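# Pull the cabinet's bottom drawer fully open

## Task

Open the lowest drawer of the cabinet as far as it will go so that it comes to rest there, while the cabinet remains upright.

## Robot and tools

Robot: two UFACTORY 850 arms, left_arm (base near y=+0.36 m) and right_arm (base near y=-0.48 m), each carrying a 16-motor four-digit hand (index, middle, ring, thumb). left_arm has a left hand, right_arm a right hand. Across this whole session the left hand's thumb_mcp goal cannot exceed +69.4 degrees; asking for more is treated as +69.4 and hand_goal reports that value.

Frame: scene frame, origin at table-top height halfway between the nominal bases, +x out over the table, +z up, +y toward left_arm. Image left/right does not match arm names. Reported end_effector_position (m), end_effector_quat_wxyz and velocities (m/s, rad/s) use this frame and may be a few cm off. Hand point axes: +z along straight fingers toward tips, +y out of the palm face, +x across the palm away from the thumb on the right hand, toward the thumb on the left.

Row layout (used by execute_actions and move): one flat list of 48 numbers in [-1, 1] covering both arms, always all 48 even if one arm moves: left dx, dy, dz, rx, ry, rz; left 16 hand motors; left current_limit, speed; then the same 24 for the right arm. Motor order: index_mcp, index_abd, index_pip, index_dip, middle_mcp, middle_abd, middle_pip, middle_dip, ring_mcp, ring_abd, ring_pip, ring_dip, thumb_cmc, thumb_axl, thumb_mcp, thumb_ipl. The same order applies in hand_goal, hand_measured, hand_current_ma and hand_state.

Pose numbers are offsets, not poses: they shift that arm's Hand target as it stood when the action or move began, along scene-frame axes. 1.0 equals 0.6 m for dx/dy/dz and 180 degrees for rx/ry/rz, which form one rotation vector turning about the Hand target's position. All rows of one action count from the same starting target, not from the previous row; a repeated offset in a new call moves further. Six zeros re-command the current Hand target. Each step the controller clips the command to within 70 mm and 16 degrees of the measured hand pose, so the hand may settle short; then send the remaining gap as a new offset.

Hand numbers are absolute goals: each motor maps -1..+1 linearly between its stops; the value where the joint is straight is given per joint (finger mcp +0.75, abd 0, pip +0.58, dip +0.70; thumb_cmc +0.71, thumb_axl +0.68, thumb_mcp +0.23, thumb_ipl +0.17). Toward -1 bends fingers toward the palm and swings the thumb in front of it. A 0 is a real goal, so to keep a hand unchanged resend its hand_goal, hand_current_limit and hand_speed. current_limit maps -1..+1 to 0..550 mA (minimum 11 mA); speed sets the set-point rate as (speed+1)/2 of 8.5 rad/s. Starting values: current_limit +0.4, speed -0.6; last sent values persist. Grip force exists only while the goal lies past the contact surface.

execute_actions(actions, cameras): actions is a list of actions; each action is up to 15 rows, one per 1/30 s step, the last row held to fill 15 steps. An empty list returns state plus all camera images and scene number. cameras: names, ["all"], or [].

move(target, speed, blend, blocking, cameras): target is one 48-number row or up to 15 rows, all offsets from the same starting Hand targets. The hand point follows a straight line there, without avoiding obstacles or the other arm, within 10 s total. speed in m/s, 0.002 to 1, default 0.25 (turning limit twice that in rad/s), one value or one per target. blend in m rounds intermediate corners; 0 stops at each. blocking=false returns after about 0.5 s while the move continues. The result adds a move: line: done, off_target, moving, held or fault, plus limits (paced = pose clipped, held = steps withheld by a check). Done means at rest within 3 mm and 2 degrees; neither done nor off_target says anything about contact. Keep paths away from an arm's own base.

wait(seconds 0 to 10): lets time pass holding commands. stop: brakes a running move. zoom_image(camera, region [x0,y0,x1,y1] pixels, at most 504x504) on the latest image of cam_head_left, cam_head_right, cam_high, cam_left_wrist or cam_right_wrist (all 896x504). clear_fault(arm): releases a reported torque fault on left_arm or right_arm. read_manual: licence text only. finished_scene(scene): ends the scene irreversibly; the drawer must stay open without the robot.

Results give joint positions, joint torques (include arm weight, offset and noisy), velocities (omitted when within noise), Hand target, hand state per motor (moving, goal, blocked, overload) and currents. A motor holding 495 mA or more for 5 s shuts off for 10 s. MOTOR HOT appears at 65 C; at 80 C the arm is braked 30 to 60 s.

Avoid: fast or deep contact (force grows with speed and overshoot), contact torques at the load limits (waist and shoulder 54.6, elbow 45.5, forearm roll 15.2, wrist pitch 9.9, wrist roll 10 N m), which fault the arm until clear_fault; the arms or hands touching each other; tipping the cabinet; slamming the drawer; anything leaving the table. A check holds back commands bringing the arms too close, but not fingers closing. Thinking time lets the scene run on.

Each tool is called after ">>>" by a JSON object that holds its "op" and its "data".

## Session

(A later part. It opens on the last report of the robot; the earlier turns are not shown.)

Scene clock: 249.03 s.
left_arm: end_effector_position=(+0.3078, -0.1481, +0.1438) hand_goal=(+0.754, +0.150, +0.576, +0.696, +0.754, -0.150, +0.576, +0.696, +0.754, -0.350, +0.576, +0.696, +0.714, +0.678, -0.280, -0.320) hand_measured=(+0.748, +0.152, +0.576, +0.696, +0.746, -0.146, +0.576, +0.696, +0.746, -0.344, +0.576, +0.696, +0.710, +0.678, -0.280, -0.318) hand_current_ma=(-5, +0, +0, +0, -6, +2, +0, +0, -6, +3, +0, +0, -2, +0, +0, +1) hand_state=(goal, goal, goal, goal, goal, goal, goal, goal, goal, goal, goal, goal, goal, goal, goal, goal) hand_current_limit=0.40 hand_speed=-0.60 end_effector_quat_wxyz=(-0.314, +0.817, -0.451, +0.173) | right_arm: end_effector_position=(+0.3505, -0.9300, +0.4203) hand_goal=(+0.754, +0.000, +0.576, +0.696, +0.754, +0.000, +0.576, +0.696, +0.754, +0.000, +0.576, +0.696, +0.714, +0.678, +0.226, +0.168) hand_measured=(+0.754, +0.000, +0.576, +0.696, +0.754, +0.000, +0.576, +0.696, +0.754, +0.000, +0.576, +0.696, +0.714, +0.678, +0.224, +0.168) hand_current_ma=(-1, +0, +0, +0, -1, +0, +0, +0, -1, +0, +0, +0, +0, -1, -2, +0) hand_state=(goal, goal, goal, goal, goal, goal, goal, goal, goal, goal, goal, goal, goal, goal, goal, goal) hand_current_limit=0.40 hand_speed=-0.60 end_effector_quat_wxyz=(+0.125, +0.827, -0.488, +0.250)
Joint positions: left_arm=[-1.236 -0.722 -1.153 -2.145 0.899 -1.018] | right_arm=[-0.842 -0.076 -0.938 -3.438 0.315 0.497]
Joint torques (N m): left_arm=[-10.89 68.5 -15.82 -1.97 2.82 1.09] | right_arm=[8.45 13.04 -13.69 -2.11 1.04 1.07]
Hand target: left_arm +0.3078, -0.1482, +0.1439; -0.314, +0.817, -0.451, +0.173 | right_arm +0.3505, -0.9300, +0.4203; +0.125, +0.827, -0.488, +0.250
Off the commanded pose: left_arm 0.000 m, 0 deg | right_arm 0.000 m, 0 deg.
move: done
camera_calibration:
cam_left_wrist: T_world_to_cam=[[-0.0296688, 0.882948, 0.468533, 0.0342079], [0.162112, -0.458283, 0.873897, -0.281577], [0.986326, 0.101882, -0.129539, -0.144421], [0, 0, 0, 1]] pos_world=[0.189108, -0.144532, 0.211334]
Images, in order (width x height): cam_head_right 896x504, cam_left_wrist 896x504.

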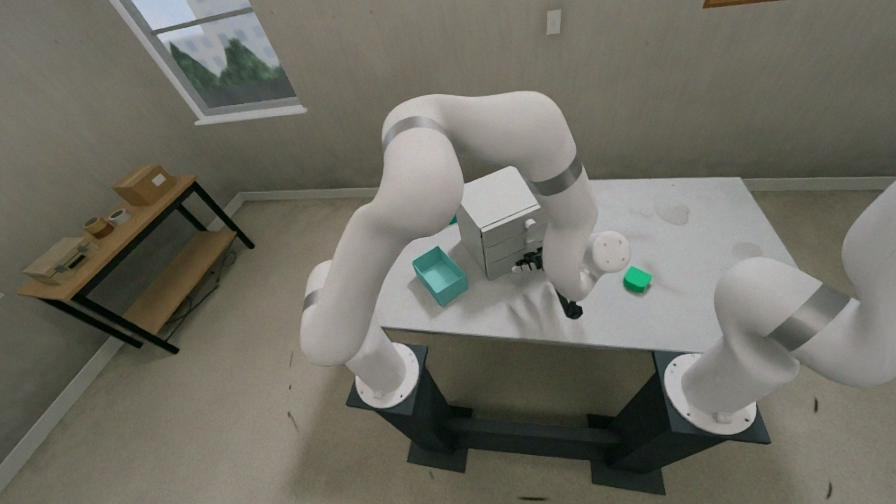

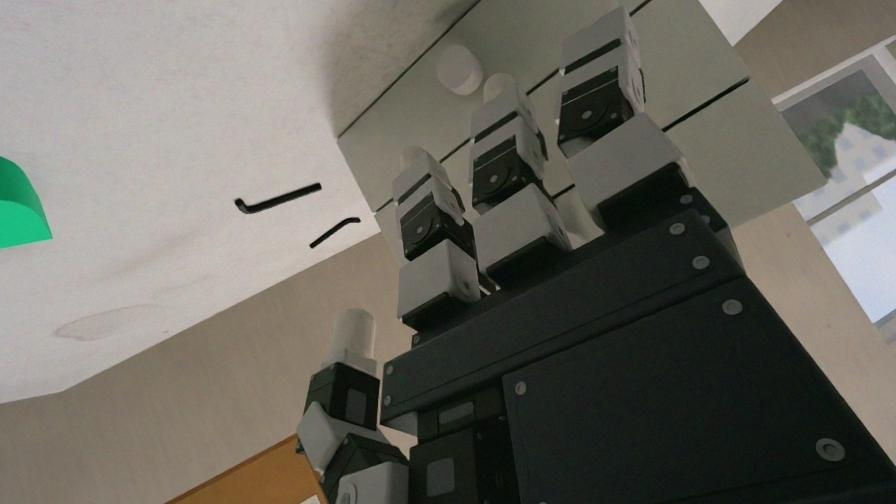

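>>> {"op": "move", "data": {"target": [[-0.0053,0.0085,-0.0982,0,0,0,0.754,0.15,0.576,0.696,0.754,-0.15,0.576,0.696,0.754,-0.35,0.576,0.696,0.714,0.678,-0.28,-0.32,0.4,-0.6,0,0,0,0,0,0,0.754,0,0.576,0.696,0.754,0,0.576,0.696,0.754,0,0.576,0.696,0.714,0.678,0.226,0.168,0.4,-0.6],[0.0582,0.0487,-0.0982,0,0,0,0.754,0.15,0.576,0.696,0.754,-0.15,0.576,0.696,0.754,-0.35,0.576,0.696,0.714,0.678,-0.28,-0.32,0.4,-0.6,0,0,0,0,0,0,0.754,0,0.576,0.696,0.754,0,0.576,0.696,0.754,0,0.576,0.696,0.714,0.678,0.226,0.168,0.4,-0.6]], "speed": [0.1,0.05], "cameras": ["cam_high","cam_left_wrist"]}}

>>> {"op": "zoom_image", "data": {"camera": "cam_left_wrist", "region": [380, 40, 560, 220]}}

Scene clock: 290.17 s.
left_arm: end_effector_position=(+0.3427, -0.1190, +0.0849) hand_goal=(+0.754, +0.150, +0.576, +0.696, +0.754, -0.150, +0.576, +0.696, +0.754, -0.350, +0.576, +0.696, +0.714, +0.678, -0.280, -0.320) hand_measured=(+0.748, +0.152, +0.576, +0.696, +0.746, -0.146, +0.576, +0.696, +0.746, -0.344, +0.576, +0.696, +0.710, +0.678, -0.280, -0.318) hand_current_ma=(-5, +0, +0, +0, -6, +2, +0, +0, -6, +3, +0, +0, -2, +0, +0, +1) hand_state=(goal, goal, goal, goal, goal, goal, goal, goal, goal, goal, goal, goal, goal, goal, goal, goal) hand_current_limit=0.40 hand_speed=-0.60 end_effector_quat_wxyz=(-0.314, +0.817, -0.451, +0.173) | right_arm: end_effector_position=(+0.3505, -0.9300, +0.4203) hand_goal=(+0.754, +0.000, +0.576, +0.696, +0.754, +0.000, +0.576, +0.696, +0.754, +0.000, +0.576, +0.696, +0.714, +0.678, +0.226, +0.168) hand_measured=(+0.754, +0.000, +0.576, +0.696, +0.754, +0.000, +0.576, +0.696, +0.754, +0.000, +0.576, +0.696, +0.714, +0.678, +0.224, +0.168) hand_current_ma=(-1, +0, +0, +0, -1, +0, +0, +0, -1, +0, +0, +0, +0, -1, -2, +0) hand_state=(goal, goal, goal, goal, goal, goal, goal, goal, goal, goal, goal, goal, goal, goal, goal, goal) hand_current_limit=0.40 hand_speed=-0.60 end_effector_quat_wxyz=(+0.125, +0.827, -0.488, +0.250)
Joint positions: left_arm=[-1.159 -0.815 -1.132 -1.999 0.82 -1.132] | right_arm=[-0.842 -0.076 -0.938 -3.438 0.315 0.497]
Joint torques (N m): left_arm=[7.11 70.03 -3.93 2.35 -1.32 0.69] | right_arm=[8.84 13.17 -13.79 -2.16 0.94 1.14]
Hand target: left_arm +0.3427, -0.1189, +0.0849; -0.314, +0.817, -0.451, +0.173 | right_arm +0.3505, -0.9300, +0.4203; +0.125, +0.827, -0.488, +0.250
Off the commanded pose: left_arm 0.000 m, 0 deg | right_arm 0.000 m, 0 deg.
move: done
camera_calibration:
cam_left_wrist: T_world_to_cam=[[-0.0296688, 0.882948, 0.468533, 0.0370993], [0.162112, -0.458283, 0.873897, -0.222514], [0.986326, 0.101882, -0.129539, -0.189426], [0, 0, 0, 1]] pos_world=[0.224008, -0.115432, 0.152534]
Images, in order (width x height): cam_high 896x504, cam_left_wrist 896x504.

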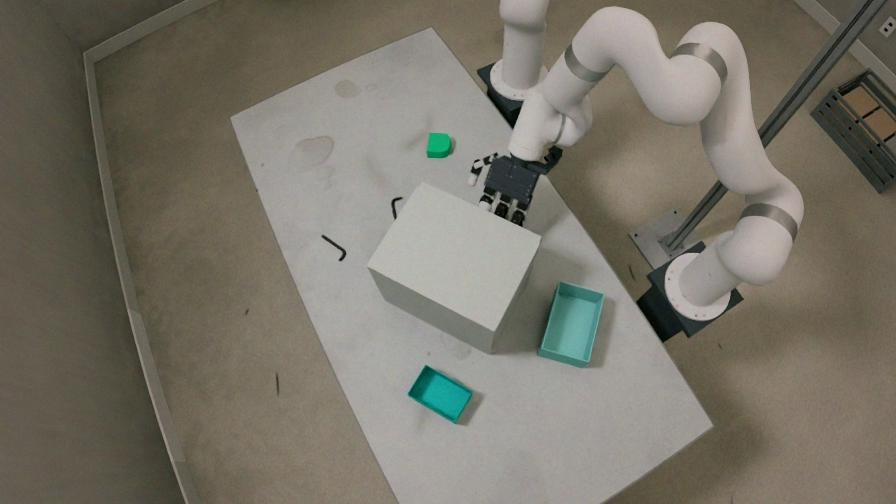

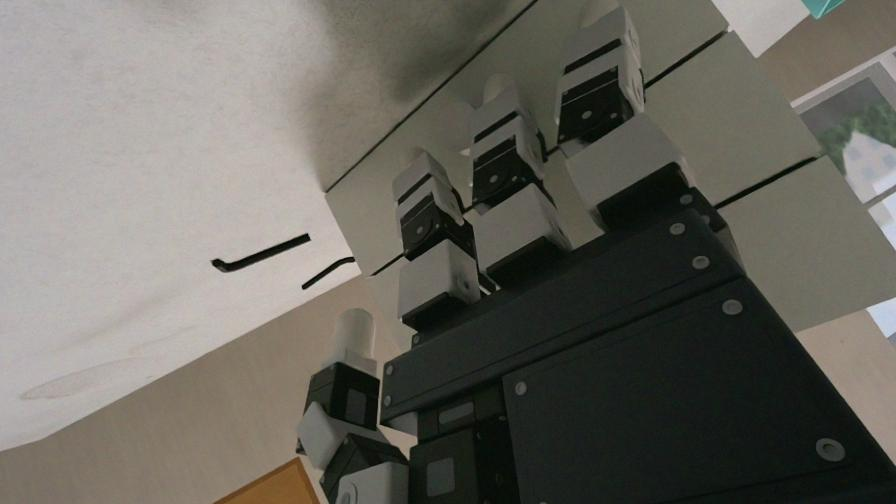

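Scaled by 2.800 from the camera's 896x504 image, which has a finer 1280x720 frame.

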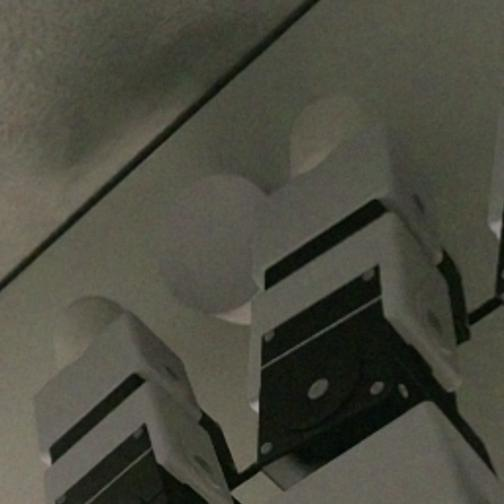

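>>> {"op": "move", "data": {"target": [[-0.0013,0.0021,0.0067,0,0,0,0.754,0.15,0.576,0.696,0.754,-0.15,0.576,0.696,0.754,-0.35,0.576,0.696,0.714,0.678,-0.28,-0.32,0.4,-0.6,0,0,0,0,0,0,0.754,0,0.576,0.696,0.754,0,0.576,0.696,0.754,0,0.576,0.696,0.714,0.678,0.226,0.168,0.4,-0.6],[-0.0013,0.0021,0.0067,0,0,0,0.754,-0.25,0.576,0.696,0.754,0.25,0.576,0.696,0.754,-0.35,0.576,0.696,0.714,0.678,-0.28,-0.32,0.78,-0.8,0,0,0,0,0,0,0.754,0,0.576,0.696,0.754,0,0.576,0.696,0.754,0,0.576,0.696,0.714,0.678,0.226,0.168,0.4,-0.6]], "speed": 0.05, "cameras": ["cam_left_wrist"]}}

>>> {"op": "zoom_image", "data": {"camera": "cam_left_wrist", "region": [380, 40, 560, 220]}}

Scene clock: 310.07 s.
left_arm: end_effector_position=(+0.3420, -0.1177, +0.0889) hand_goal=(+0.754, -0.250, +0.576, +0.696, +0.754, +0.250, +0.576, +0.696, +0.754, -0.350, +0.576, +0.696, +0.714, +0.678, -0.280, -0.320) hand_measured=(+0.748, +0.016, +0.576, +0.696, +0.746, -0.030, +0.576, +0.696, +0.746, -0.344, +0.576, +0.696, +0.710, +0.678, -0.280, -0.318) hand_current_ma=(-5, +480, +0, +0, -6, -489, +0, +0, -6, +3, +0, +0, -2, +0, +0, +1) hand_state=(goal, moving, goal, goal, goal, blocked, goal, goal, goal, goal, goal, goal, goal, goal, goal, goal) hand_current_limit=0.78 hand_speed=-0.80 end_effector_quat_wxyz=(-0.314, +0.817, -0.451, +0.173) | right_arm: end_effector_position=(+0.3505, -0.9300, +0.4203) hand_goal=(+0.754, +0.000, +0.576, +0.696, +0.754, +0.000, +0.576, +0.696, +0.754, +0.000, +0.576, +0.696, +0.714, +0.678, +0.226, +0.168) hand_measured=(+0.754, +0.000, +0.576, +0.696, +0.754, +0.000, +0.576, +0.696, +0.754, +0.000, +0.576, +0.696, +0.714, +0.678, +0.224, +0.168) hand_current_ma=(-1, +0, +0, +0, -1, +0, +0, +0, -1, +0, +0, +0, +0, -1, -2, +0) hand_state=(goal, goal, goal, goal, goal, goal, goal, goal, goal, goal, goal, goal, goal, goal, goal, goal) hand_current_limit=0.40 hand_speed=-0.60 end_effector_quat_wxyz=(+0.125, +0.827, -0.488, +0.250)
Joint positions: left_arm=[-1.159 -0.805 -1.125 -2.002 0.821 -1.127] | right_arm=[-0.842 -0.076 -0.938 -3.438 0.315 0.497]
Joint torques (N m): left_arm=[-10.97 71.63 -5.03 -2.01 2.5 0.62] | right_arm=[8.65 14.15 -13.93 -1.94 0.81 1.13]
Hand target: left_arm +0.3420, -0.1177, +0.0890; -0.314, +0.817, -0.451, +0.173 | right_arm +0.3505, -0.9300, +0.4203; +0.125, +0.827, -0.488, +0.250
Off the commanded pose: left_arm 0.000 m, 0 deg | right_arm 0.000 m, 0 deg.
move: done
camera_calibration:
cam_left_wrist: T_world_to_cam=[[-0.0297557, 0.882938, 0.468546, 0.034073], [0.162157, -0.45828, 0.873891, -0.225309], [0.986316, 0.101981, -0.129538, -0.188336], [0, 0, 0, 1]] pos_world=[0.223308, -0.114132, 0.156534]
Images, in order (width x height): cam_left_wrist 896x504.

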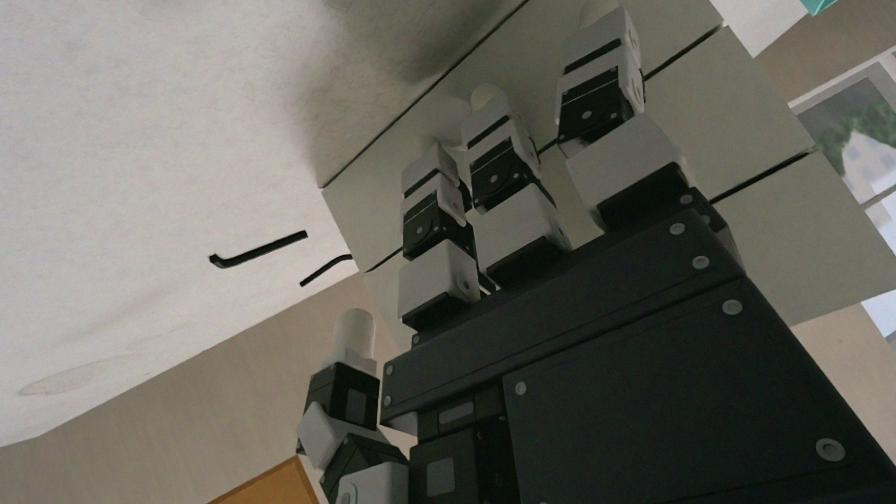

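Scaled by 2.800 from the camera's 896x504 image, which has a finer 1280x720 frame.

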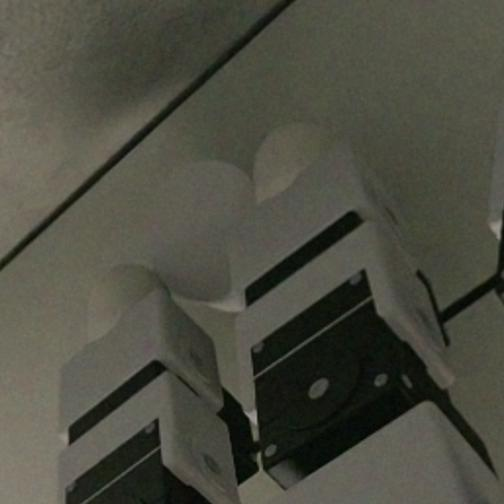

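>>> {"op": "move", "data": {"target": [-0.0423,-0.0267,0,0,0,0,0.754,-0.25,0.576,0.696,0.754,0.25,0.576,0.696,0.754,-0.35,0.576,0.696,0.714,0.678,-0.28,-0.32,0.78,-0.8,0,0,0,0,0,0,0.754,0,0.576,0.696,0.754,0,0.576,0.696,0.754,0,0.576,0.696,0.714,0.678,0.226,0.168,0.4,-0.6], "speed": 0.01, "cameras": ["cam_high","cam_left_wrist"]}}

>>> {"op": "zoom_image", "data": {"camera": "cam_left_wrist", "region": [380, 40, 560, 220]}}

>>> {"op": "zoom_image", "data": {"camera": "cam_high", "region": [440, 150, 560, 270]}}

Scene clock: 318.83 s.
left_arm: end_effector_position=(+0.3167, -0.1337, +0.0890) hand_goal=(+0.754, -0.250, +0.576, +0.696, +0.754, +0.250, +0.576, +0.696, +0.754, -0.350, +0.576, +0.696, +0.714, +0.678, -0.280, -0.320) hand_measured=(+0.734, -0.190, +0.568, +0.694, +0.752, +0.016, +0.578, +0.698, +0.746, -0.346, +0.576, +0.696, +0.710, +0.678, -0.280, -0.318) hand_current_ma=(-25, +103, -6, -1, +0, -489, +1, +0, -7, +3, +0, +0, -2, +0, +0, +1) hand_state=(goal, blocked, goal, goal, goal, blocked, goal, goal, goal, goal, goal, goal, goal, goal, goal, goal) hand_current_limit=0.78 hand_speed=-0.80 end_effector_quat_wxyz=(-0.314, +0.817, -0.451, +0.173) | right_arm: end_effector_position=(+0.3505, -0.9300, +0.4203) hand_goal=(+0.754, +0.000, +0.576, +0.696, +0.754, +0.000, +0.576, +0.696, +0.754, +0.000, +0.576, +0.696, +0.714, +0.678, +0.226, +0.168) hand_measured=(+0.754, +0.000, +0.576, +0.696, +0.754, +0.000, +0.576, +0.696, +0.754, +0.000, +0.576, +0.696, +0.714, +0.678, +0.224, +0.168) hand_current_ma=(-1, +0, +0, +0, -1, +0, +0, +0, -1, +0, +0, +0, +0, -1, -2, +0) hand_state=(goal, goal, goal, goal, goal, goal, goal, goal, goal, goal, goal, goal, goal, goal, goal, goal) hand_current_limit=0.40 hand_speed=-0.60 end_effector_quat_wxyz=(+0.125, +0.827, -0.488, +0.250)
Joint positions: left_arm=[-1.212 -0.811 -1.139 -2.051 0.839 -1.129] | right_arm=[-0.842 -0.076 -0.938 -3.438 0.315 0.497]
Joint torques (N m): left_arm=[-9.83 39.41 -15.02 -2.04 2.88 -0.88] | right_arm=[8.66 13.78 -13.87 -1.88 0.63 1.11]
Hand target: left_arm +0.3166, -0.1337, +0.0890; -0.314, +0.817, -0.451, +0.173 | right_arm +0.3505, -0.9300, +0.4203; +0.125, +0.827, -0.488, +0.250
Off the commanded pose: left_arm 0.000 m, 0 deg | right_arm 0.000 m, 0 deg.
move: done
camera_calibration:
cam_left_wrist: T_world_to_cam=[[-0.0296688, 0.882948, 0.468533, 0.0473448], [0.162112, -0.458283, 0.873897, -0.228485], [0.986326, 0.101882, -0.129539, -0.161776], [0, 0, 0, 1]] pos_world=[0.198008, -0.130032, 0.156534]
Images, in order (width x height): cam_high 896x504, cam_left_wrist 896x504.

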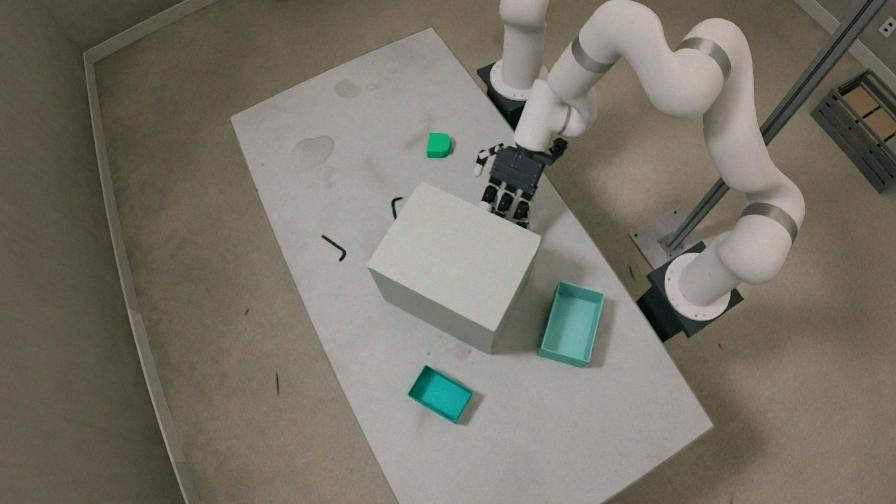

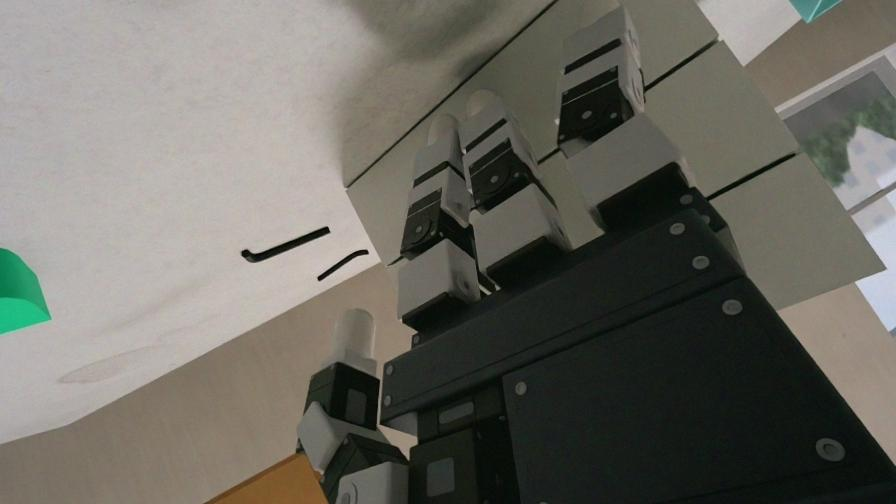

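Scaled by 2.800 from the camera's 896x504 image, which has a finer 1280x720 frame.

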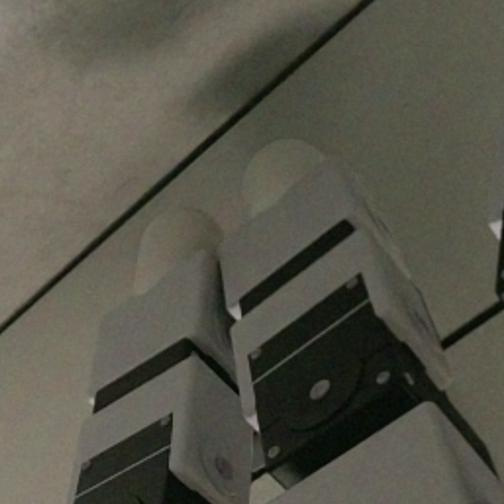

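Scaled by 4.200 from the camera's 896x504 image, which has a finer 1280x720 frame.

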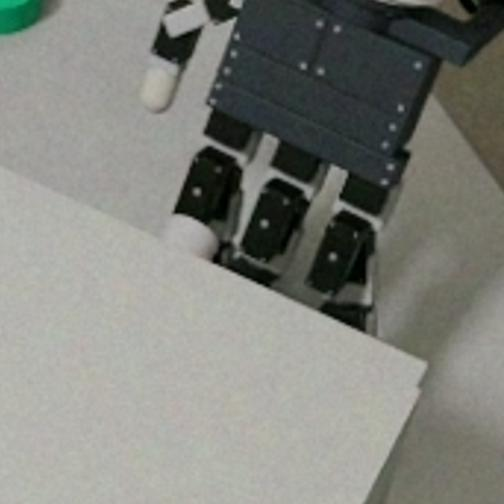

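>>> {"op": "move", "data": {"target": [[0,0,0,0,0,0,0.754,0.15,0.576,0.696,0.754,-0.15,0.576,0.696,0.754,-0.35,0.576,0.696,0.714,0.678,-0.28,-0.32,0.4,-0.6,0,0,0,0,0,0,0.754,0,0.576,0.696,0.754,0,0.576,0.696,0.754,0,0.576,0.696,0.714,0.678,0.226,0.168,0.4,-0.6],[0.0592,0.0373,0,0,0,0,0.754,0.15,0.576,0.696,0.754,-0.15,0.576,0.696,0.754,-0.35,0.576,0.696,0.714,0.678,-0.28,-0.32,0.4,-0.6,0,0,0,0,0,0,0.754,0,0.576,0.696,0.754,0,0.576,0.696,0.754,0,0.576,0.696,0.714,0.678,0.226,0.168,0.4,-0.6]], "speed": 0.04, "cameras": ["cam_left_wrist"]}}

>>> {"op": "zoom_image", "data": {"camera": "cam_left_wrist", "region": [380, 40, 560, 220]}}

Scene clock: 327.70 s.
left_arm: end_effector_position=(+0.3520, -0.1114, +0.0890) hand_goal=(+0.754, +0.150, +0.576, +0.696, +0.754, -0.150, +0.576, +0.696, +0.754, -0.350, +0.576, +0.696, +0.714, +0.678, -0.280, -0.320) hand_measured=(+0.736, +0.146, +0.570, +0.694, +0.748, -0.146, +0.576, +0.698, +0.746, -0.346, +0.576, +0.696, +0.710, +0.678, -0.280, -0.318) hand_current_ma=(-22, -2, -5, -1, -5, +2, +0, +0, -7, +3, +0, +0, -2, +0, +0, +1) hand_state=(goal, goal, goal, goal, goal, goal, goal, goal, goal, goal, goal, goal, goal, goal, goal, goal) hand_current_limit=0.40 hand_speed=-0.60 end_effector_quat_wxyz=(-0.314, +0.817, -0.451, +0.173) | right_arm: end_effector_position=(+0.3505, -0.9300, +0.4203) hand_goal=(+0.754, +0.000, +0.576, +0.696, +0.754, +0.000, +0.576, +0.696, +0.754, +0.000, +0.576, +0.696, +0.714, +0.678, +0.226, +0.168) hand_measured=(+0.754, +0.000, +0.576, +0.696, +0.754, +0.000, +0.576, +0.696, +0.754, +0.000, +0.576, +0.696, +0.714, +0.678, +0.224, +0.168) hand_current_ma=(-1, +0, +0, +0, -1, +0, +0, +0, -1, +0, +0, +0, +0, -1, -2, +0) hand_state=(goal, goal, goal, goal, goal, goal, goal, goal, goal, goal, goal, goal, goal, goal, goal, goal) hand_current_limit=0.40 hand_speed=-0.60 end_effector_quat_wxyz=(+0.125, +0.827, -0.488, +0.250)
Joint positions: left_arm=[-1.138 -0.803 -1.122 -1.983 0.814 -1.126] | right_arm=[-0.842 -0.076 -0.938 -3.438 0.315 0.497]
Joint torques (N m): left_arm=[6.09 70.72 -4.06 2.05 -1.36 0.58] | right_arm=[8.98 14.15 -13.85 -1.95 0.57 1.13]
Hand target: left_arm +0.3521, -0.1113, +0.0890; -0.314, +0.817, -0.451, +0.173 | right_arm +0.3505, -0.9300, +0.4203; +0.125, +0.827, -0.488, +0.250
Off the commanded pose: left_arm 0.000 m, 0 deg | right_arm 0.000 m, 0 deg.
move: done
camera_calibration:
cam_left_wrist: T_world_to_cam=[[-0.0296688, 0.882948, 0.468533, 0.0287024], [0.162112, -0.458283, 0.873897, -0.223988], [0.986326, 0.101882, -0.129539, -0.198865], [0, 0, 0, 1]] pos_world=[0.233308, -0.107732, 0.156534]
Images, in order (width x height): cam_left_wrist 896x504.

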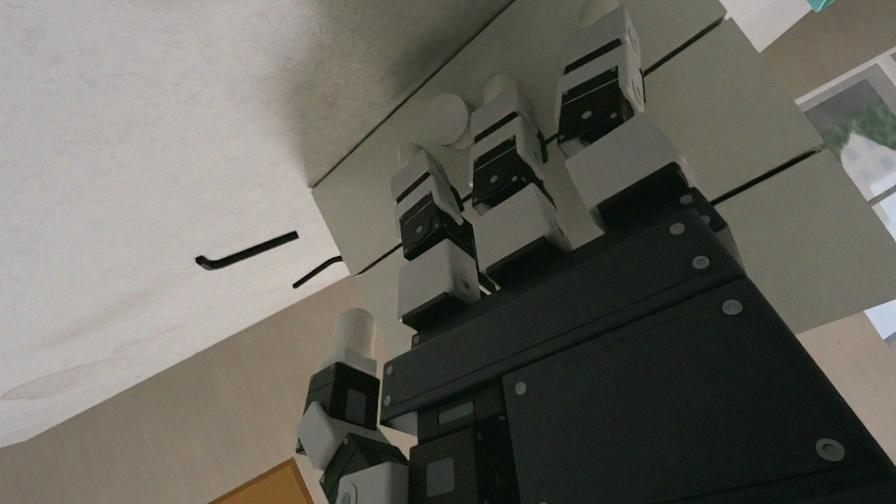

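Scaled by 2.800 from the camera's 896x504 image, which has a finer 1280x720 frame.

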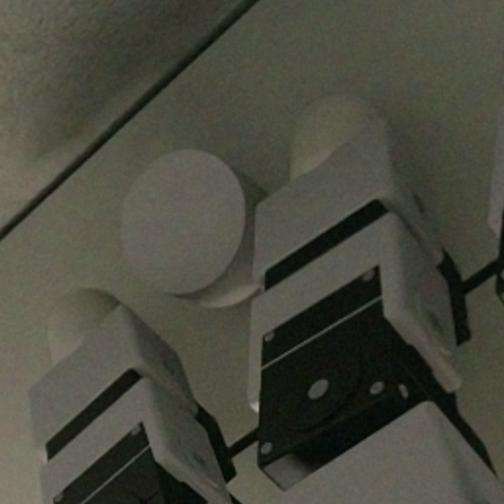

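>>> {"op": "move", "data": {"target": [0,0,0.003,0,0,0,0.754,-0.25,0.576,0.696,0.754,0.25,0.576,0.696,0.754,-0.35,0.576,0.696,0.714,0.678,-0.28,-0.32,0.78,-0.8,0,0,0,0,0,0,0.754,0,0.576,0.696,0.754,0,0.576,0.696,0.754,0,0.576,0.696,0.714,0.678,0.226,0.168,0.4,-0.6], "speed": 0.05, "cameras": ["cam_left_wrist"]}}

>>> {"op": "zoom_image", "data": {"camera": "cam_left_wrist", "region": [380, 40, 560, 220]}}

Scene clock: 344.97 s.
left_arm: end_effector_position=(+0.3521, -0.1114, +0.0907) hand_goal=(+0.754, -0.250, +0.576, +0.696, +0.754, +0.250, +0.576, +0.696, +0.754, -0.350, +0.576, +0.696, +0.714, +0.678, -0.280, -0.320) hand_measured=(+0.734, +0.018, +0.568, +0.694, +0.744, -0.028, +0.574, +0.698, +0.746, -0.346, +0.576, +0.696, +0.710, +0.678, -0.280, -0.318) hand_current_ma=(-26, +489, -6, -1, -10, -489, +0, +0, -7, +3, +0, +0, -2, +0, +0, +1) hand_state=(goal, blocked, goal, goal, goal, blocked, goal, goal, goal, goal, goal, goal, goal, goal, goal, goal) hand_current_limit=0.78 hand_speed=-0.80 end_effector_quat_wxyz=(-0.314, +0.817, -0.451, +0.173) | right_arm: end_effector_position=(+0.3505, -0.9300, +0.4203) hand_goal=(+0.754, +0.000, +0.576, +0.696, +0.754, +0.000, +0.576, +0.696, +0.754, +0.000, +0.576, +0.696, +0.714, +0.678, +0.226, +0.168) hand_measured=(+0.754, +0.000, +0.576, +0.696, +0.754, +0.000, +0.576, +0.696, +0.754, +0.000, +0.576, +0.696, +0.714, +0.678, +0.224, +0.168) hand_current_ma=(-1, +0, +0, +0, -1, +0, +0, +0, -1, +0, +0, +0, +0, -1, -2, +0) hand_state=(goal, goal, goal, goal, goal, goal, goal, goal, goal, goal, goal, goal, goal, goal, goal, goal) hand_current_limit=0.40 hand_speed=-0.60 end_effector_quat_wxyz=(+0.125, +0.827, -0.488, +0.250)
Joint positions: left_arm=[-1.138 -0.799 -1.121 -1.985 0.815 -1.123] | right_arm=[-0.842 -0.076 -0.938 -3.438 0.315 0.497]
Joint torques (N m): left_arm=[4.8 73.87 -4.65 -1.9 2.96 0.48] | right_arm=[9.01 13.83 -13.8 -1.88 0.36 1.11]
Hand target: left_arm +0.3521, -0.1113, +0.0908; -0.314, +0.817, -0.451, +0.173 | right_arm +0.3505, -0.9300, +0.4203; +0.125, +0.827, -0.488, +0.250
Off the commanded pose: left_arm 0.000 m, 0 deg | right_arm 0.000 m, 0 deg.
move: done
camera_calibration:
cam_left_wrist: T_world_to_cam=[[-0.0295278, 0.883068, 0.468316, 0.0278772], [0.162232, -0.458074, 0.873985, -0.225597], [0.986311, 0.101783, -0.129736, -0.198706], [0, 0, 0, 1]] pos_world=[0.233408, -0.107733, 0.158334]
Images, in order (width x height): cam_left_wrist 896x504.

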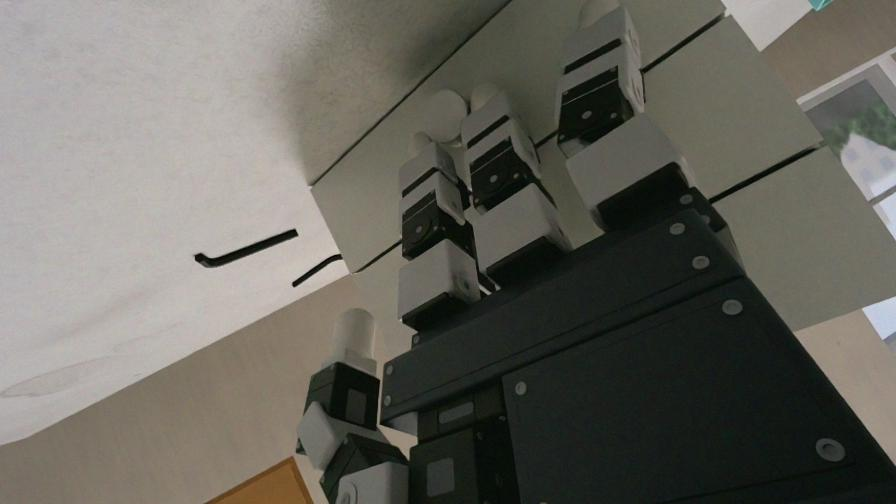

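Scaled by 2.800 from the camera's 896x504 image, which has a finer 1280x720 frame.

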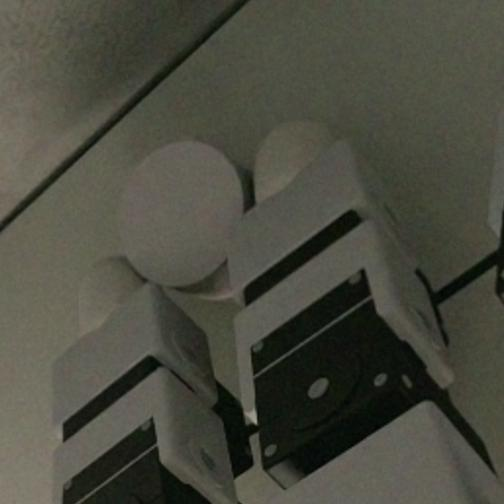

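>>> {"op": "move", "data": {"target": [-0.0282,-0.0178,0,0,0,0,0.754,-0.25,0.576,0.696,0.754,0.25,0.576,0.696,0.754,-0.35,0.576,0.696,0.714,0.678,-0.28,-0.32,0.78,-0.8,0,0,0,0,0,0,0.754,0,0.576,0.696,0.754,0,0.576,0.696,0.754,0,0.576,0.696,0.714,0.678,0.226,0.168,0.4,-0.6], "speed": 0.01, "cameras": ["cam_high","cam_left_wrist"]}}

>>> {"op": "zoom_image", "data": {"camera": "cam_left_wrist", "region": [380, 40, 560, 220]}}

>>> {"op": "zoom_image", "data": {"camera": "cam_high", "region": [440, 150, 560, 270]}}

Scene clock: 352.07 s.
left_arm: end_effector_position=(+0.3353, -0.1220, +0.0908) hand_goal=(+0.754, -0.250, +0.576, +0.696, +0.754, +0.250, +0.576, +0.696, +0.754, -0.350, +0.576, +0.696, +0.714, +0.678, -0.280, -0.320) hand_measured=(+0.784, -0.046, +0.598, +0.710, +0.794, -0.018, +0.600, +0.710, +0.746, -0.346, +0.576, +0.696, +0.710, +0.678, -0.280, -0.318) hand_current_ma=(+52, +489, +29, +14, +79, -489, +32, +14, -7, +3, +0, +0, -2, +0, +0, +1) hand_state=(blocked, blocked, blocked, goal, blocked, blocked, blocked, goal, goal, goal, goal, goal, goal, goal, goal, goal) hand_current_limit=0.78 hand_speed=-0.80 end_effector_quat_wxyz=(-0.314, +0.817, -0.451, +0.173) | right_arm: end_effector_position=(+0.3505, -0.9300, +0.4203) hand_goal=(+0.754, +0.000, +0.576, +0.696, +0.754, +0.000, +0.576, +0.696, +0.754, +0.000, +0.576, +0.696, +0.714, +0.678, +0.226, +0.168) hand_measured=(+0.754, +0.000, +0.576, +0.696, +0.754, +0.000, +0.576, +0.696, +0.754, +0.000, +0.576, +0.696, +0.714, +0.678, +0.224, +0.168) hand_current_ma=(-1, +0, +0, +0, -1, +0, +0, +0, -1, +0, +0, +0, +0, -1, -2, +0) hand_state=(goal, goal, goal, goal, goal, goal, goal, goal, goal, goal, goal, goal, goal, goal, goal, goal) hand_current_limit=0.40 hand_speed=-0.60 end_effector_quat_wxyz=(+0.125, +0.827, -0.488, +0.250)
Joint positions: left_arm=[-1.173 -0.803 -1.128 -2.017 0.827 -1.125] | right_arm=[-0.842 -0.076 -0.938 -3.438 0.315 0.497]
Joint torques (N m): left_arm=[-11.74 37.86 -14.53 -2.94 1.85 -0.83] | right_arm=[9.15 14.29 -13.92 -2.11 0.18 1.12]
Hand target: left_arm +0.3352, -0.1220, +0.0908; -0.314, +0.817, -0.451, +0.173 | right_arm +0.3505, -0.9300, +0.4203; +0.125, +0.827, -0.488, +0.250
Off the commanded pose: left_arm 0.000 m, 0 deg | right_arm 0.000 m, 0 deg.
move: done
camera_calibration:
cam_left_wrist: T_world_to_cam=[[-0.0296688, 0.882948, 0.468533, 0.0367228], [0.162112, -0.458283, 0.873897, -0.227712], [0.986326, 0.101882, -0.129539, -0.18108], [0, 0, 0, 1]] pos_world=[0.216608, -0.118332, 0.158334]
Images, in order (width x height): cam_high 896x504, cam_left_wrist 896x504.

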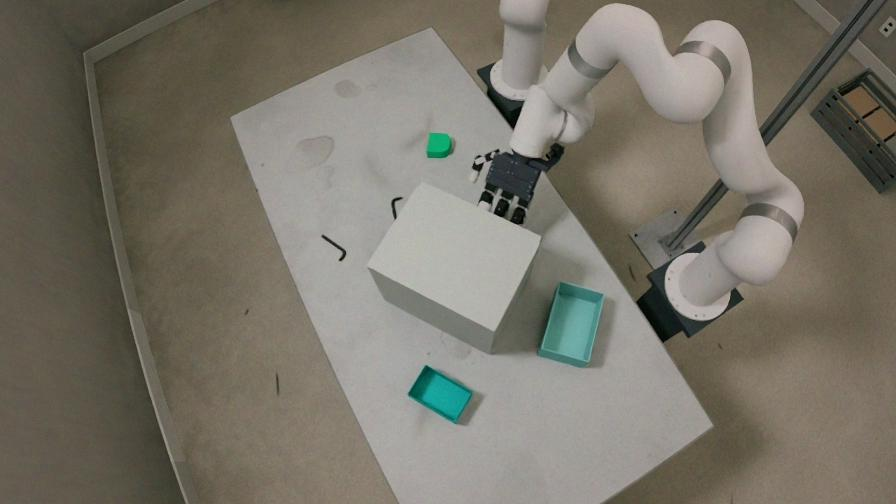

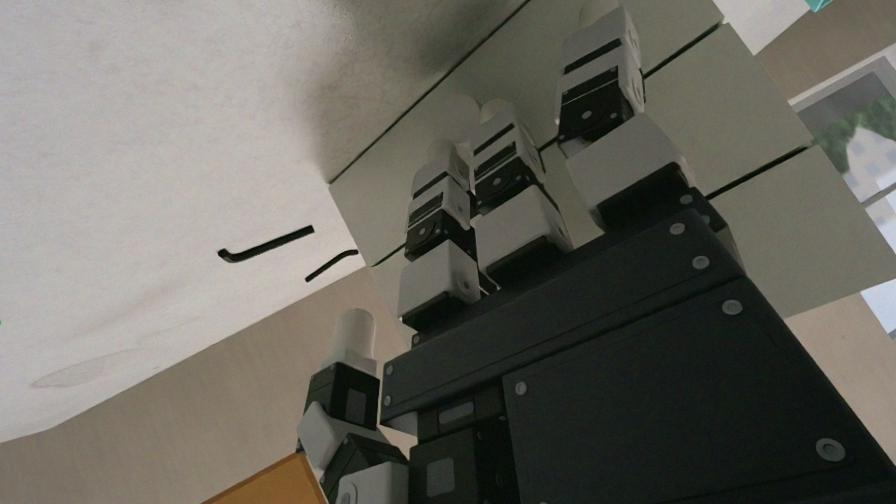

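Scaled by 2.800 from the camera's 896x504 image, which has a finer 1280x720 frame.

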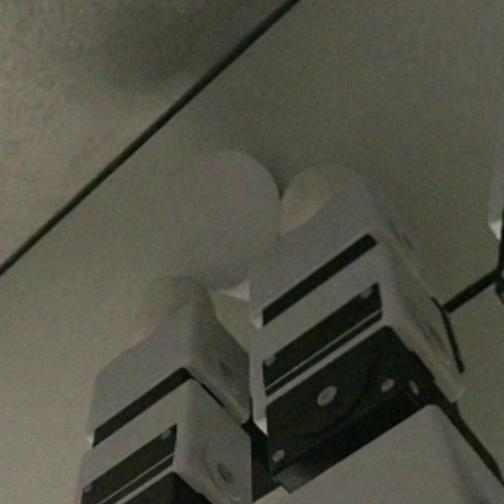

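Scaled by 4.200 from the camera's 896x504 image, which has a finer 1280x720 frame.

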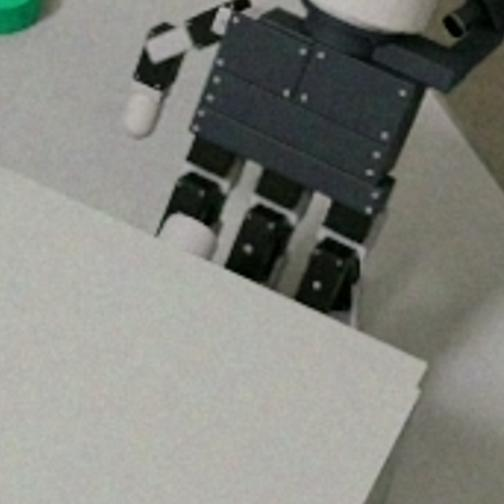

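>>> {"op": "move", "data": {"target": [-0.0211,-0.0134,0,0,0,0,0.754,-0.25,0.576,0.696,0.754,0.25,0.576,0.696,0.754,-0.35,0.576,0.696,0.714,0.678,-0.28,-0.32,0.78,-0.8,0,0,0,0,0,0,0.754,0,0.576,0.696,0.754,0,0.576,0.696,0.754,0,0.576,0.696,0.714,0.678,0.226,0.168,0.4,-0.6], "speed": 0.01, "cameras": ["cam_head_right","cam_left_wrist"]}}

>>> {"op": "zoom_image", "data": {"camera": "cam_left_wrist", "region": [380, 40, 560, 220]}}

>>> {"op": "zoom_image", "data": {"camera": "cam_head_right", "region": [470, 200, 570, 300]}}

Scene clock: 366.00 s.
left_arm: end_effector_position=(+0.3226, -0.1300, +0.0908) hand_goal=(+0.754, -0.250, +0.576, +0.696, +0.754, +0.250, +0.576, +0.696, +0.754, -0.350, +0.576, +0.696, +0.714, +0.678, -0.280, -0.320) hand_measured=(+0.732, -0.186, +0.568, +0.698, +0.778, +0.022, +0.594, +0.706, +0.746, -0.346, +0.576, +0.696, +0.710, +0.678, -0.280, -0.318) hand_current_ma=(-31, +114, -6, +0, +37, -489, +20, +9, -7, +2, +0, +0, -2, +0, +0, +1) hand_state=(blocked, blocked, goal, goal, blocked, blocked, goal, goal, goal, goal, goal, goal, goal, goal, goal, goal) hand_current_limit=0.78 hand_speed=-0.80 end_effector_quat_wxyz=(-0.314, +0.817, -0.451, +0.173) | right_arm: end_effector_position=(+0.3505, -0.9300, +0.4203) hand_goal=(+0.754, +0.000, +0.576, +0.696, +0.754, +0.000, +0.576, +0.696, +0.754, +0.000, +0.576, +0.696, +0.714, +0.678, +0.226, +0.168) hand_measured=(+0.754, +0.000, +0.576, +0.696, +0.754, +0.000, +0.576, +0.696, +0.754, +0.000, +0.576, +0.696, +0.714, +0.678, +0.224, +0.168) hand_current_ma=(-1, +0, +0, +0, -1, +0, +0, +0, -1, +0, +0, +0, +0, -1, -2, +0) hand_state=(goal, goal, goal, goal, goal, goal, goal, goal, goal, goal, goal, goal, goal, goal, goal, goal) hand_current_limit=0.40 hand_speed=-0.60 end_effector_quat_wxyz=(+0.125, +0.827, -0.488, +0.250)
Joint positions: left_arm=[-1.2 -0.806 -1.135 -2.042 0.836 -1.126] | right_arm=[-0.842 -0.076 -0.938 -3.438 0.315 0.497]
Joint torques (N m): left_arm=[-9.85 39.12 -14.54 -2.1 2.74 -0.9] | right_arm=[8.75 14.11 -13.88 -2.13 0.09 1.09]
Hand target: left_arm +0.3225, -0.1300, +0.0908; -0.314, +0.817, -0.451, +0.173 | right_arm +0.3505, -0.9300, +0.4203; +0.125, +0.827, -0.488, +0.250
Off the commanded pose: left_arm 0.000 m, 0 deg | right_arm 0.000 m, 0 deg.
move: done
camera_calibration:
cam_left_wrist: T_world_to_cam=[[-0.0296688, 0.882948, 0.468533, 0.0434979], [0.162112, -0.458283, 0.873897, -0.229365], [0.986326, 0.101882, -0.129539, -0.167729], [0, 0, 0, 1]] pos_world=[0.203908, -0.126432, 0.158334]
Images, in order (width x height): cam_head_right 896x504, cam_left_wrist 896x504.

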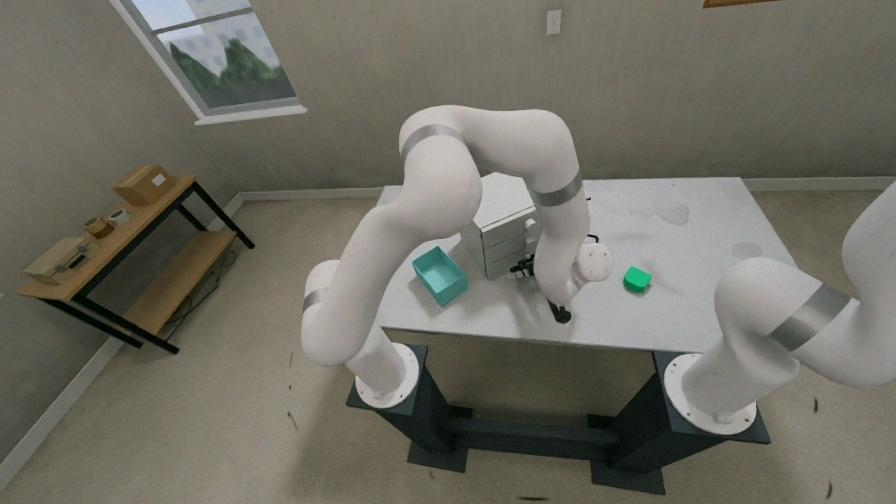

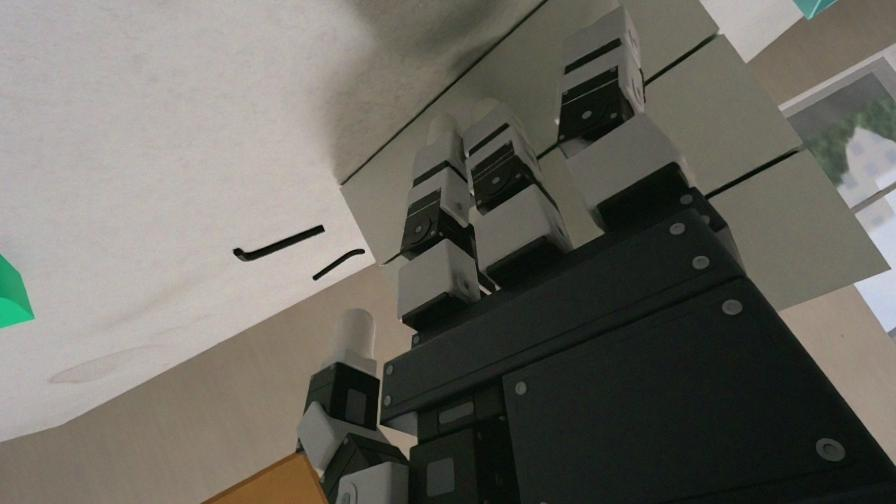

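Scaled by 2.800 from the camera's 896x504 image, which has a finer 1280x720 frame.

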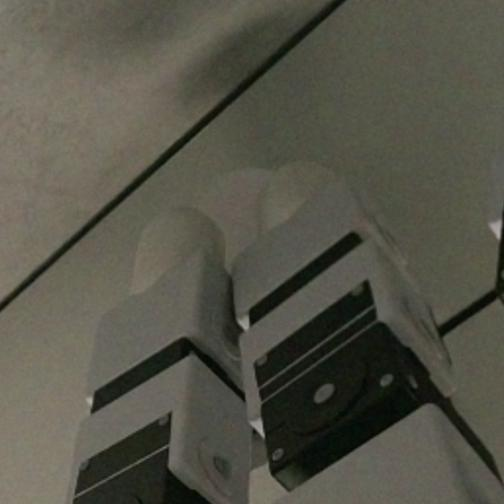

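Scaled by 5.040 from the camera's 896x504 image, which has a finer 1280x720 frame.

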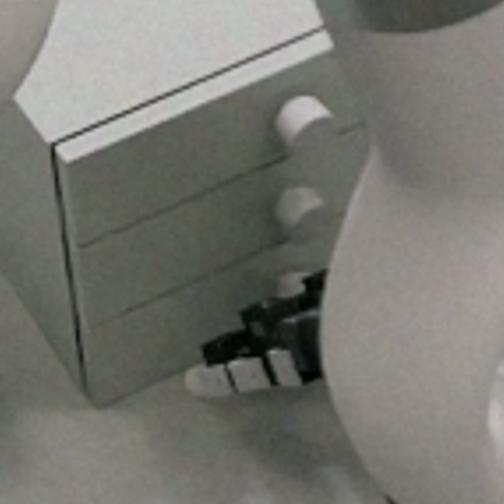

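>>> {"op": "move", "data": {"target": [[0,0,0,0,0,0,0.754,0.15,0.576,0.696,0.754,-0.15,0.576,0.696,0.754,-0.35,0.576,0.696,0.714,0.678,-0.28,-0.32,0.4,-0.6,0,0,0,0,0,0,0.754,0,0.576,0.696,0.754,0,0.576,0.696,0.754,0,0.576,0.696,0.714,0.678,0.226,0.168,0.4,-0.6],[0.0493,0.031,0.005,0,0,0,0.754,0.15,0.576,0.696,0.754,-0.15,0.576,0.696,0.754,-0.35,0.576,0.696,0.714,0.678,-0.28,-0.32,0.4,-0.6,0,0,0,0,0,0,0.754,0,0.576,0.696,0.754,0,0.576,0.696,0.754,0,0.576,0.696,0.714,0.678,0.226,0.168,0.4,-0.6],[0.0493,0.031,0.005,0,0,0,0.754,-0.25,0.576,0.696,0.754,0.25,0.576,0.696,0.754,-0.35,0.576,0.696,0.714,0.678,-0.28,-0.32,0.79,-0.8,0,0,0,0,0,0,0.754,0,0.576,0.696,0.754,0,0.576,0.696,0.754,0,0.576,0.696,0.714,0.678,0.226,0.168,0.4,-0.6]], "speed": 0.04, "cameras": ["cam_left_wrist"]}}

>>> {"op": "zoom_image", "data": {"camera": "cam_left_wrist", "region": [380, 40, 560, 220]}}

Scene clock: 424.77 s.
left_arm: end_effector_position=(+0.3521, -0.1114, +0.0938) hand_goal=(+0.754, -0.250, +0.576, +0.696, +0.754, +0.250, +0.576, +0.696, +0.754, -0.350, +0.576, +0.696, +0.714, +0.678, -0.280, -0.320) hand_measured=(+0.736, +0.014, +0.570, +0.698, +0.748, -0.016, +0.576, +0.698, +0.746, -0.346, +0.576, +0.696, +0.710, +0.678, -0.280, -0.318) hand_current_ma=(-22, +485, -5, +0, -5, -482, +0, +1, -7, +2, +0, +0, -2, +0, +0, +1) hand_state=(goal, moving, goal, goal, goal, moving, goal, goal, goal, goal, goal, goal, goal, goal, goal, goal) hand_current_limit=0.79 hand_speed=-0.80 end_effector_quat_wxyz=(-0.314, +0.817, -0.451, +0.173) | right_arm: end_effector_position=(+0.3505, -0.9300, +0.4203) hand_goal=(+0.754, +0.000, +0.576, +0.696, +0.754, +0.000, +0.576, +0.696, +0.754, +0.000, +0.576, +0.696, +0.714, +0.678, +0.226, +0.168) hand_measured=(+0.754, +0.000, +0.576, +0.696, +0.754, +0.000, +0.576, +0.696, +0.754, +0.000, +0.576, +0.696, +0.714, +0.678, +0.224, +0.168) hand_current_ma=(-1, +0, +0, +0, -1, +0, +0, +0, -1, +0, +0, +0, +0, -1, -2, +0) hand_state=(goal, goal, goal, goal, goal, goal, goal, goal, goal, goal, goal, goal, goal, goal, goal, goal) hand_current_limit=0.40 hand_speed=-0.60 end_effector_quat_wxyz=(+0.125, +0.827, -0.488, +0.250)
Joint positions: left_arm=[-1.138 -0.793 -1.12 -1.989 0.817 -1.116] | right_arm=[-0.842 -0.076 -0.938 -3.438 0.315 0.497]
Joint torques (N m): left_arm=[6.78 69.53 -3.91 1.82 -1.37 0.63] | right_arm=[9.13 14.19 -13.84 -1.69 -0.05 1.13]
Hand target: left_arm +0.3521, -0.1114, +0.0938; -0.314, +0.817, -0.451, +0.173 | right_arm +0.3505, -0.9300, +0.4203; +0.125, +0.827, -0.488, +0.250
Off the commanded pose: left_arm 0.000 m, 0 deg | right_arm 0.000 m, 0 deg.
move: done
camera_calibration:
cam_left_wrist: T_world_to_cam=[[-0.0296688, 0.882948, 0.468533, 0.0265447], [0.162112, -0.458283, 0.873897, -0.228245], [0.986326, 0.101882, -0.129539, -0.198332], [0, 0, 0, 1]] pos_world=[0.233408, -0.107832, 0.161334]
Images, in order (width x height): cam_left_wrist 896x504.

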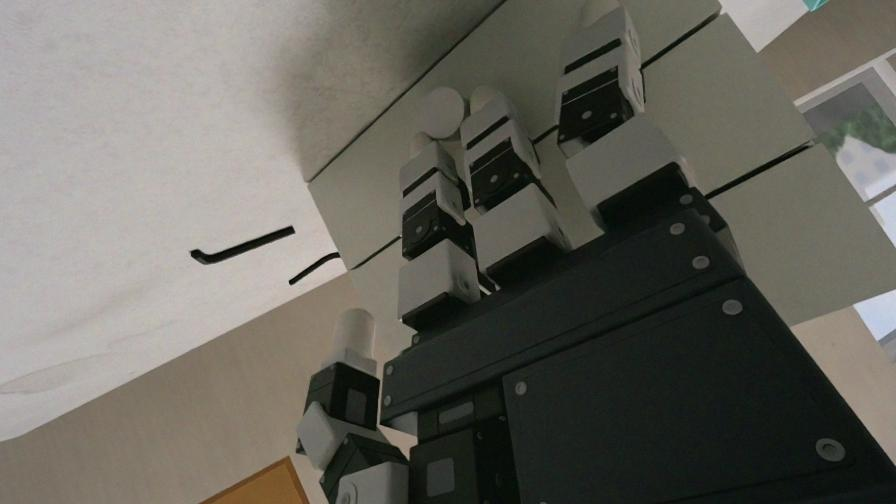

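Scaled by 2.800 from the camera's 896x504 image, which has a finer 1280x720 frame.

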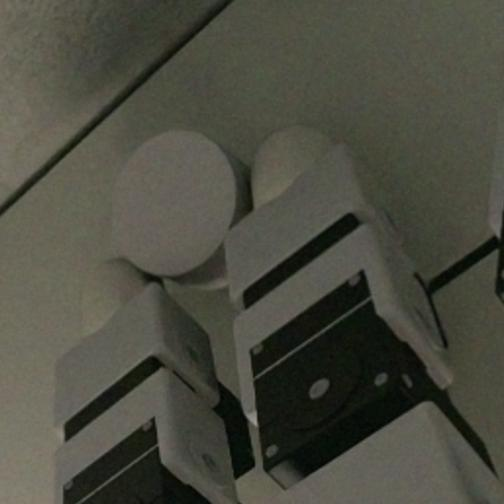

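>>> {"op": "move", "data": {"target": [[0,0,0,0,0,0,0.754,0.1,0.576,0.696,0.754,-0.1,0.576,0.696,0.754,-0.35,0.576,0.696,0.714,0.678,-0.28,-0.32,0.4,-0.6,0,0,0,0,0,0,0.754,0,0.576,0.696,0.754,0,0.576,0.696,0.754,0,0.576,0.696,0.714,0.678,0.226,0.168,0.4,-0.6],[-0.0015,0.0024,-0.0115,0,0,0,0.754,0.1,0.576,0.696,0.754,-0.1,0.576,0.696,0.754,-0.35,0.576,0.696,0.714,0.678,-0.28,-0.32,0.4,-0.6,0,0,0,0,0,0,0.754,0,0.576,0.696,0.754,0,0.576,0.696,0.754,0,0.576,0.696,0.714,0.678,0.226,0.168,0.4,-0.6],[-0.0015,0.0024,-0.0115,0,0,0,0.754,-0.25,0.576,0.696,0.754,0.25,0.576,0.696,0.754,-0.35,0.576,0.696,0.714,0.678,-0.28,-0.32,0.79,-0.8,0,0,0,0,0,0,0.754,0,0.576,0.696,0.754,0,0.576,0.696,0.754,0,0.576,0.696,0.714,0.678,0.226,0.168,0.4,-0.6]], "speed": 0.04}}

>>> {"op": "wait", "data": {"seconds": 0.5}}

Scene clock: 435.60 s.
left_arm: end_effector_position=(+0.3512, -0.1100, +0.0868) hand_goal=(+0.754, -0.250, +0.576, +0.696, +0.754, +0.250, +0.576, +0.696, +0.754, -0.350, +0.576, +0.696, +0.714, +0.678, -0.280, -0.320) hand_measured=(+0.736, +0.044, +0.570, +0.698, +0.748, -0.012, +0.576, +0.698, +0.746, -0.346, +0.576, +0.696, +0.710, +0.678, -0.280, -0.318) hand_current_ma=(-21, +492, -4, +0, -5, -492, +0, +1, -7, +2, +0, +0, -2, +0, +0, +1) hand_state=(goal, blocked, goal, goal, goal, blocked, goal, goal, goal, goal, goal, goal, goal, goal, goal, goal) hand_current_limit=0.79 hand_speed=-0.80 end_effector_quat_wxyz=(-0.314, +0.817, -0.451, +0.173) | right_arm: end_effector_position=(+0.3505, -0.9300, +0.4203) hand_goal=(+0.754, +0.000, +0.576, +0.696, +0.754, +0.000, +0.576, +0.696, +0.754, +0.000, +0.576, +0.696, +0.714, +0.678, +0.226, +0.168) hand_measured=(+0.754, +0.000, +0.576, +0.696, +0.754, +0.000, +0.576, +0.696, +0.754, +0.000, +0.576, +0.696, +0.714, +0.678, +0.224, +0.168) hand_current_ma=(-1, +0, +0, +0, -1, +0, +0, +0, -1, +0, +0, +0, +0, -1, -2, +0) hand_state=(goal, goal, goal, goal, goal, goal, goal, goal, goal, goal, goal, goal, goal, goal, goal, goal) hand_current_limit=0.40 hand_speed=-0.60 end_effector_quat_wxyz=(+0.125, +0.827, -0.488, +0.250)
Joint positions: left_arm=[-1.138 -0.805 -1.118 -1.978 0.812 -1.133] | right_arm=[-0.842 -0.076 -0.938 -3.438 0.315 0.497]
Joint torques (N m): left_arm=[-9.9 39.96 -3.68 1.07 -1.14 -0.85] | right_arm=[8.82 14.8 -13.66 -1.92 -0.17 1.16]
Hand target: left_arm +0.3512, -0.1100, +0.0869; -0.314, +0.817, -0.451, +0.173 | right_arm +0.3505, -0.9300, +0.4203; +0.125, +0.827, -0.488, +0.250
Off the commanded pose: left_arm 0.000 m, 0 deg | right_arm 0.000 m, 0 deg.
move: done

Scene clock: 436.10 s.
left_arm: end_effector_position=(+0.3512, -0.1100, +0.0868) hand_goal=(+0.754, -0.250, +0.576, +0.696, +0.754, +0.250, +0.576, +0.696, +0.754, -0.350, +0.576, +0.696, +0.714, +0.678, -0.280, -0.320) hand_measured=(+0.736, +0.044, +0.570, +0.698, +0.748, -0.012, +0.576, +0.698, +0.746, -0.346, +0.576, +0.696, +0.710, +0.678, -0.280, -0.318) hand_current_ma=(-21, +492, -4, +0, -5, -492, +0, +1, -7, +2, +0, +0, -2, +0, +0, +1) hand_state=(goal, blocked, goal, goal, goal, blocked, goal, goal, goal, goal, goal, goal, goal, goal, goal, goal) hand_current_limit=0.79 hand_speed=-0.80 end_effector_quat_wxyz=(-0.314, +0.817, -0.451, +0.173) | right_arm: end_effector_position=(+0.3505, -0.9300, +0.4203) hand_goal=(+0.754, +0.000, +0.576, +0.696, +0.754, +0.000, +0.576, +0.696, +0.754, +0.000, +0.576, +0.696, +0.714, +0.678, +0.226, +0.168) hand_measured=(+0.754, +0.000, +0.576, +0.696, +0.754, +0.000, +0.576, +0.696, +0.754, +0.000, +0.576, +0.696, +0.714, +0.678, +0.224, +0.168) hand_current_ma=(-1, +0, +0, +0, -1, +0, +0, +0, -1, +0, +0, +0, +0, -1, -2, +0) hand_state=(goal, goal, goal, goal, goal, goal, goal, goal, goal, goal, goal, goal, goal, goal, goal, goal) hand_current_limit=0.40 hand_speed=-0.60 end_effector_quat_wxyz=(+0.125, +0.827, -0.488, +0.250)
Joint positions: left_arm=[-1.138 -0.805 -1.118 -1.978 0.812 -1.133] | right_arm=[-0.842 -0.076 -0.938 -3.438 0.315 0.497]
Joint torques (N m): left_arm=[-10.61 40.5 -3.92 0.75 -0.7 -0.84] | right_arm=[8.72 13.88 -13.83 -2.14 -0.17 1.11]
Hand target: left_arm +0.3512, -0.1100, +0.0869; -0.314, +0.817, -0.451, +0.173 | right_arm +0.3505, -0.9300, +0.4203; +0.125, +0.827, -0.488, +0.250
Off the commanded pose: left_arm 0.000 m, 0 deg | right_arm 0.000 m, 0 deg.
wait: 0.50 s; at rest by 0.17 s


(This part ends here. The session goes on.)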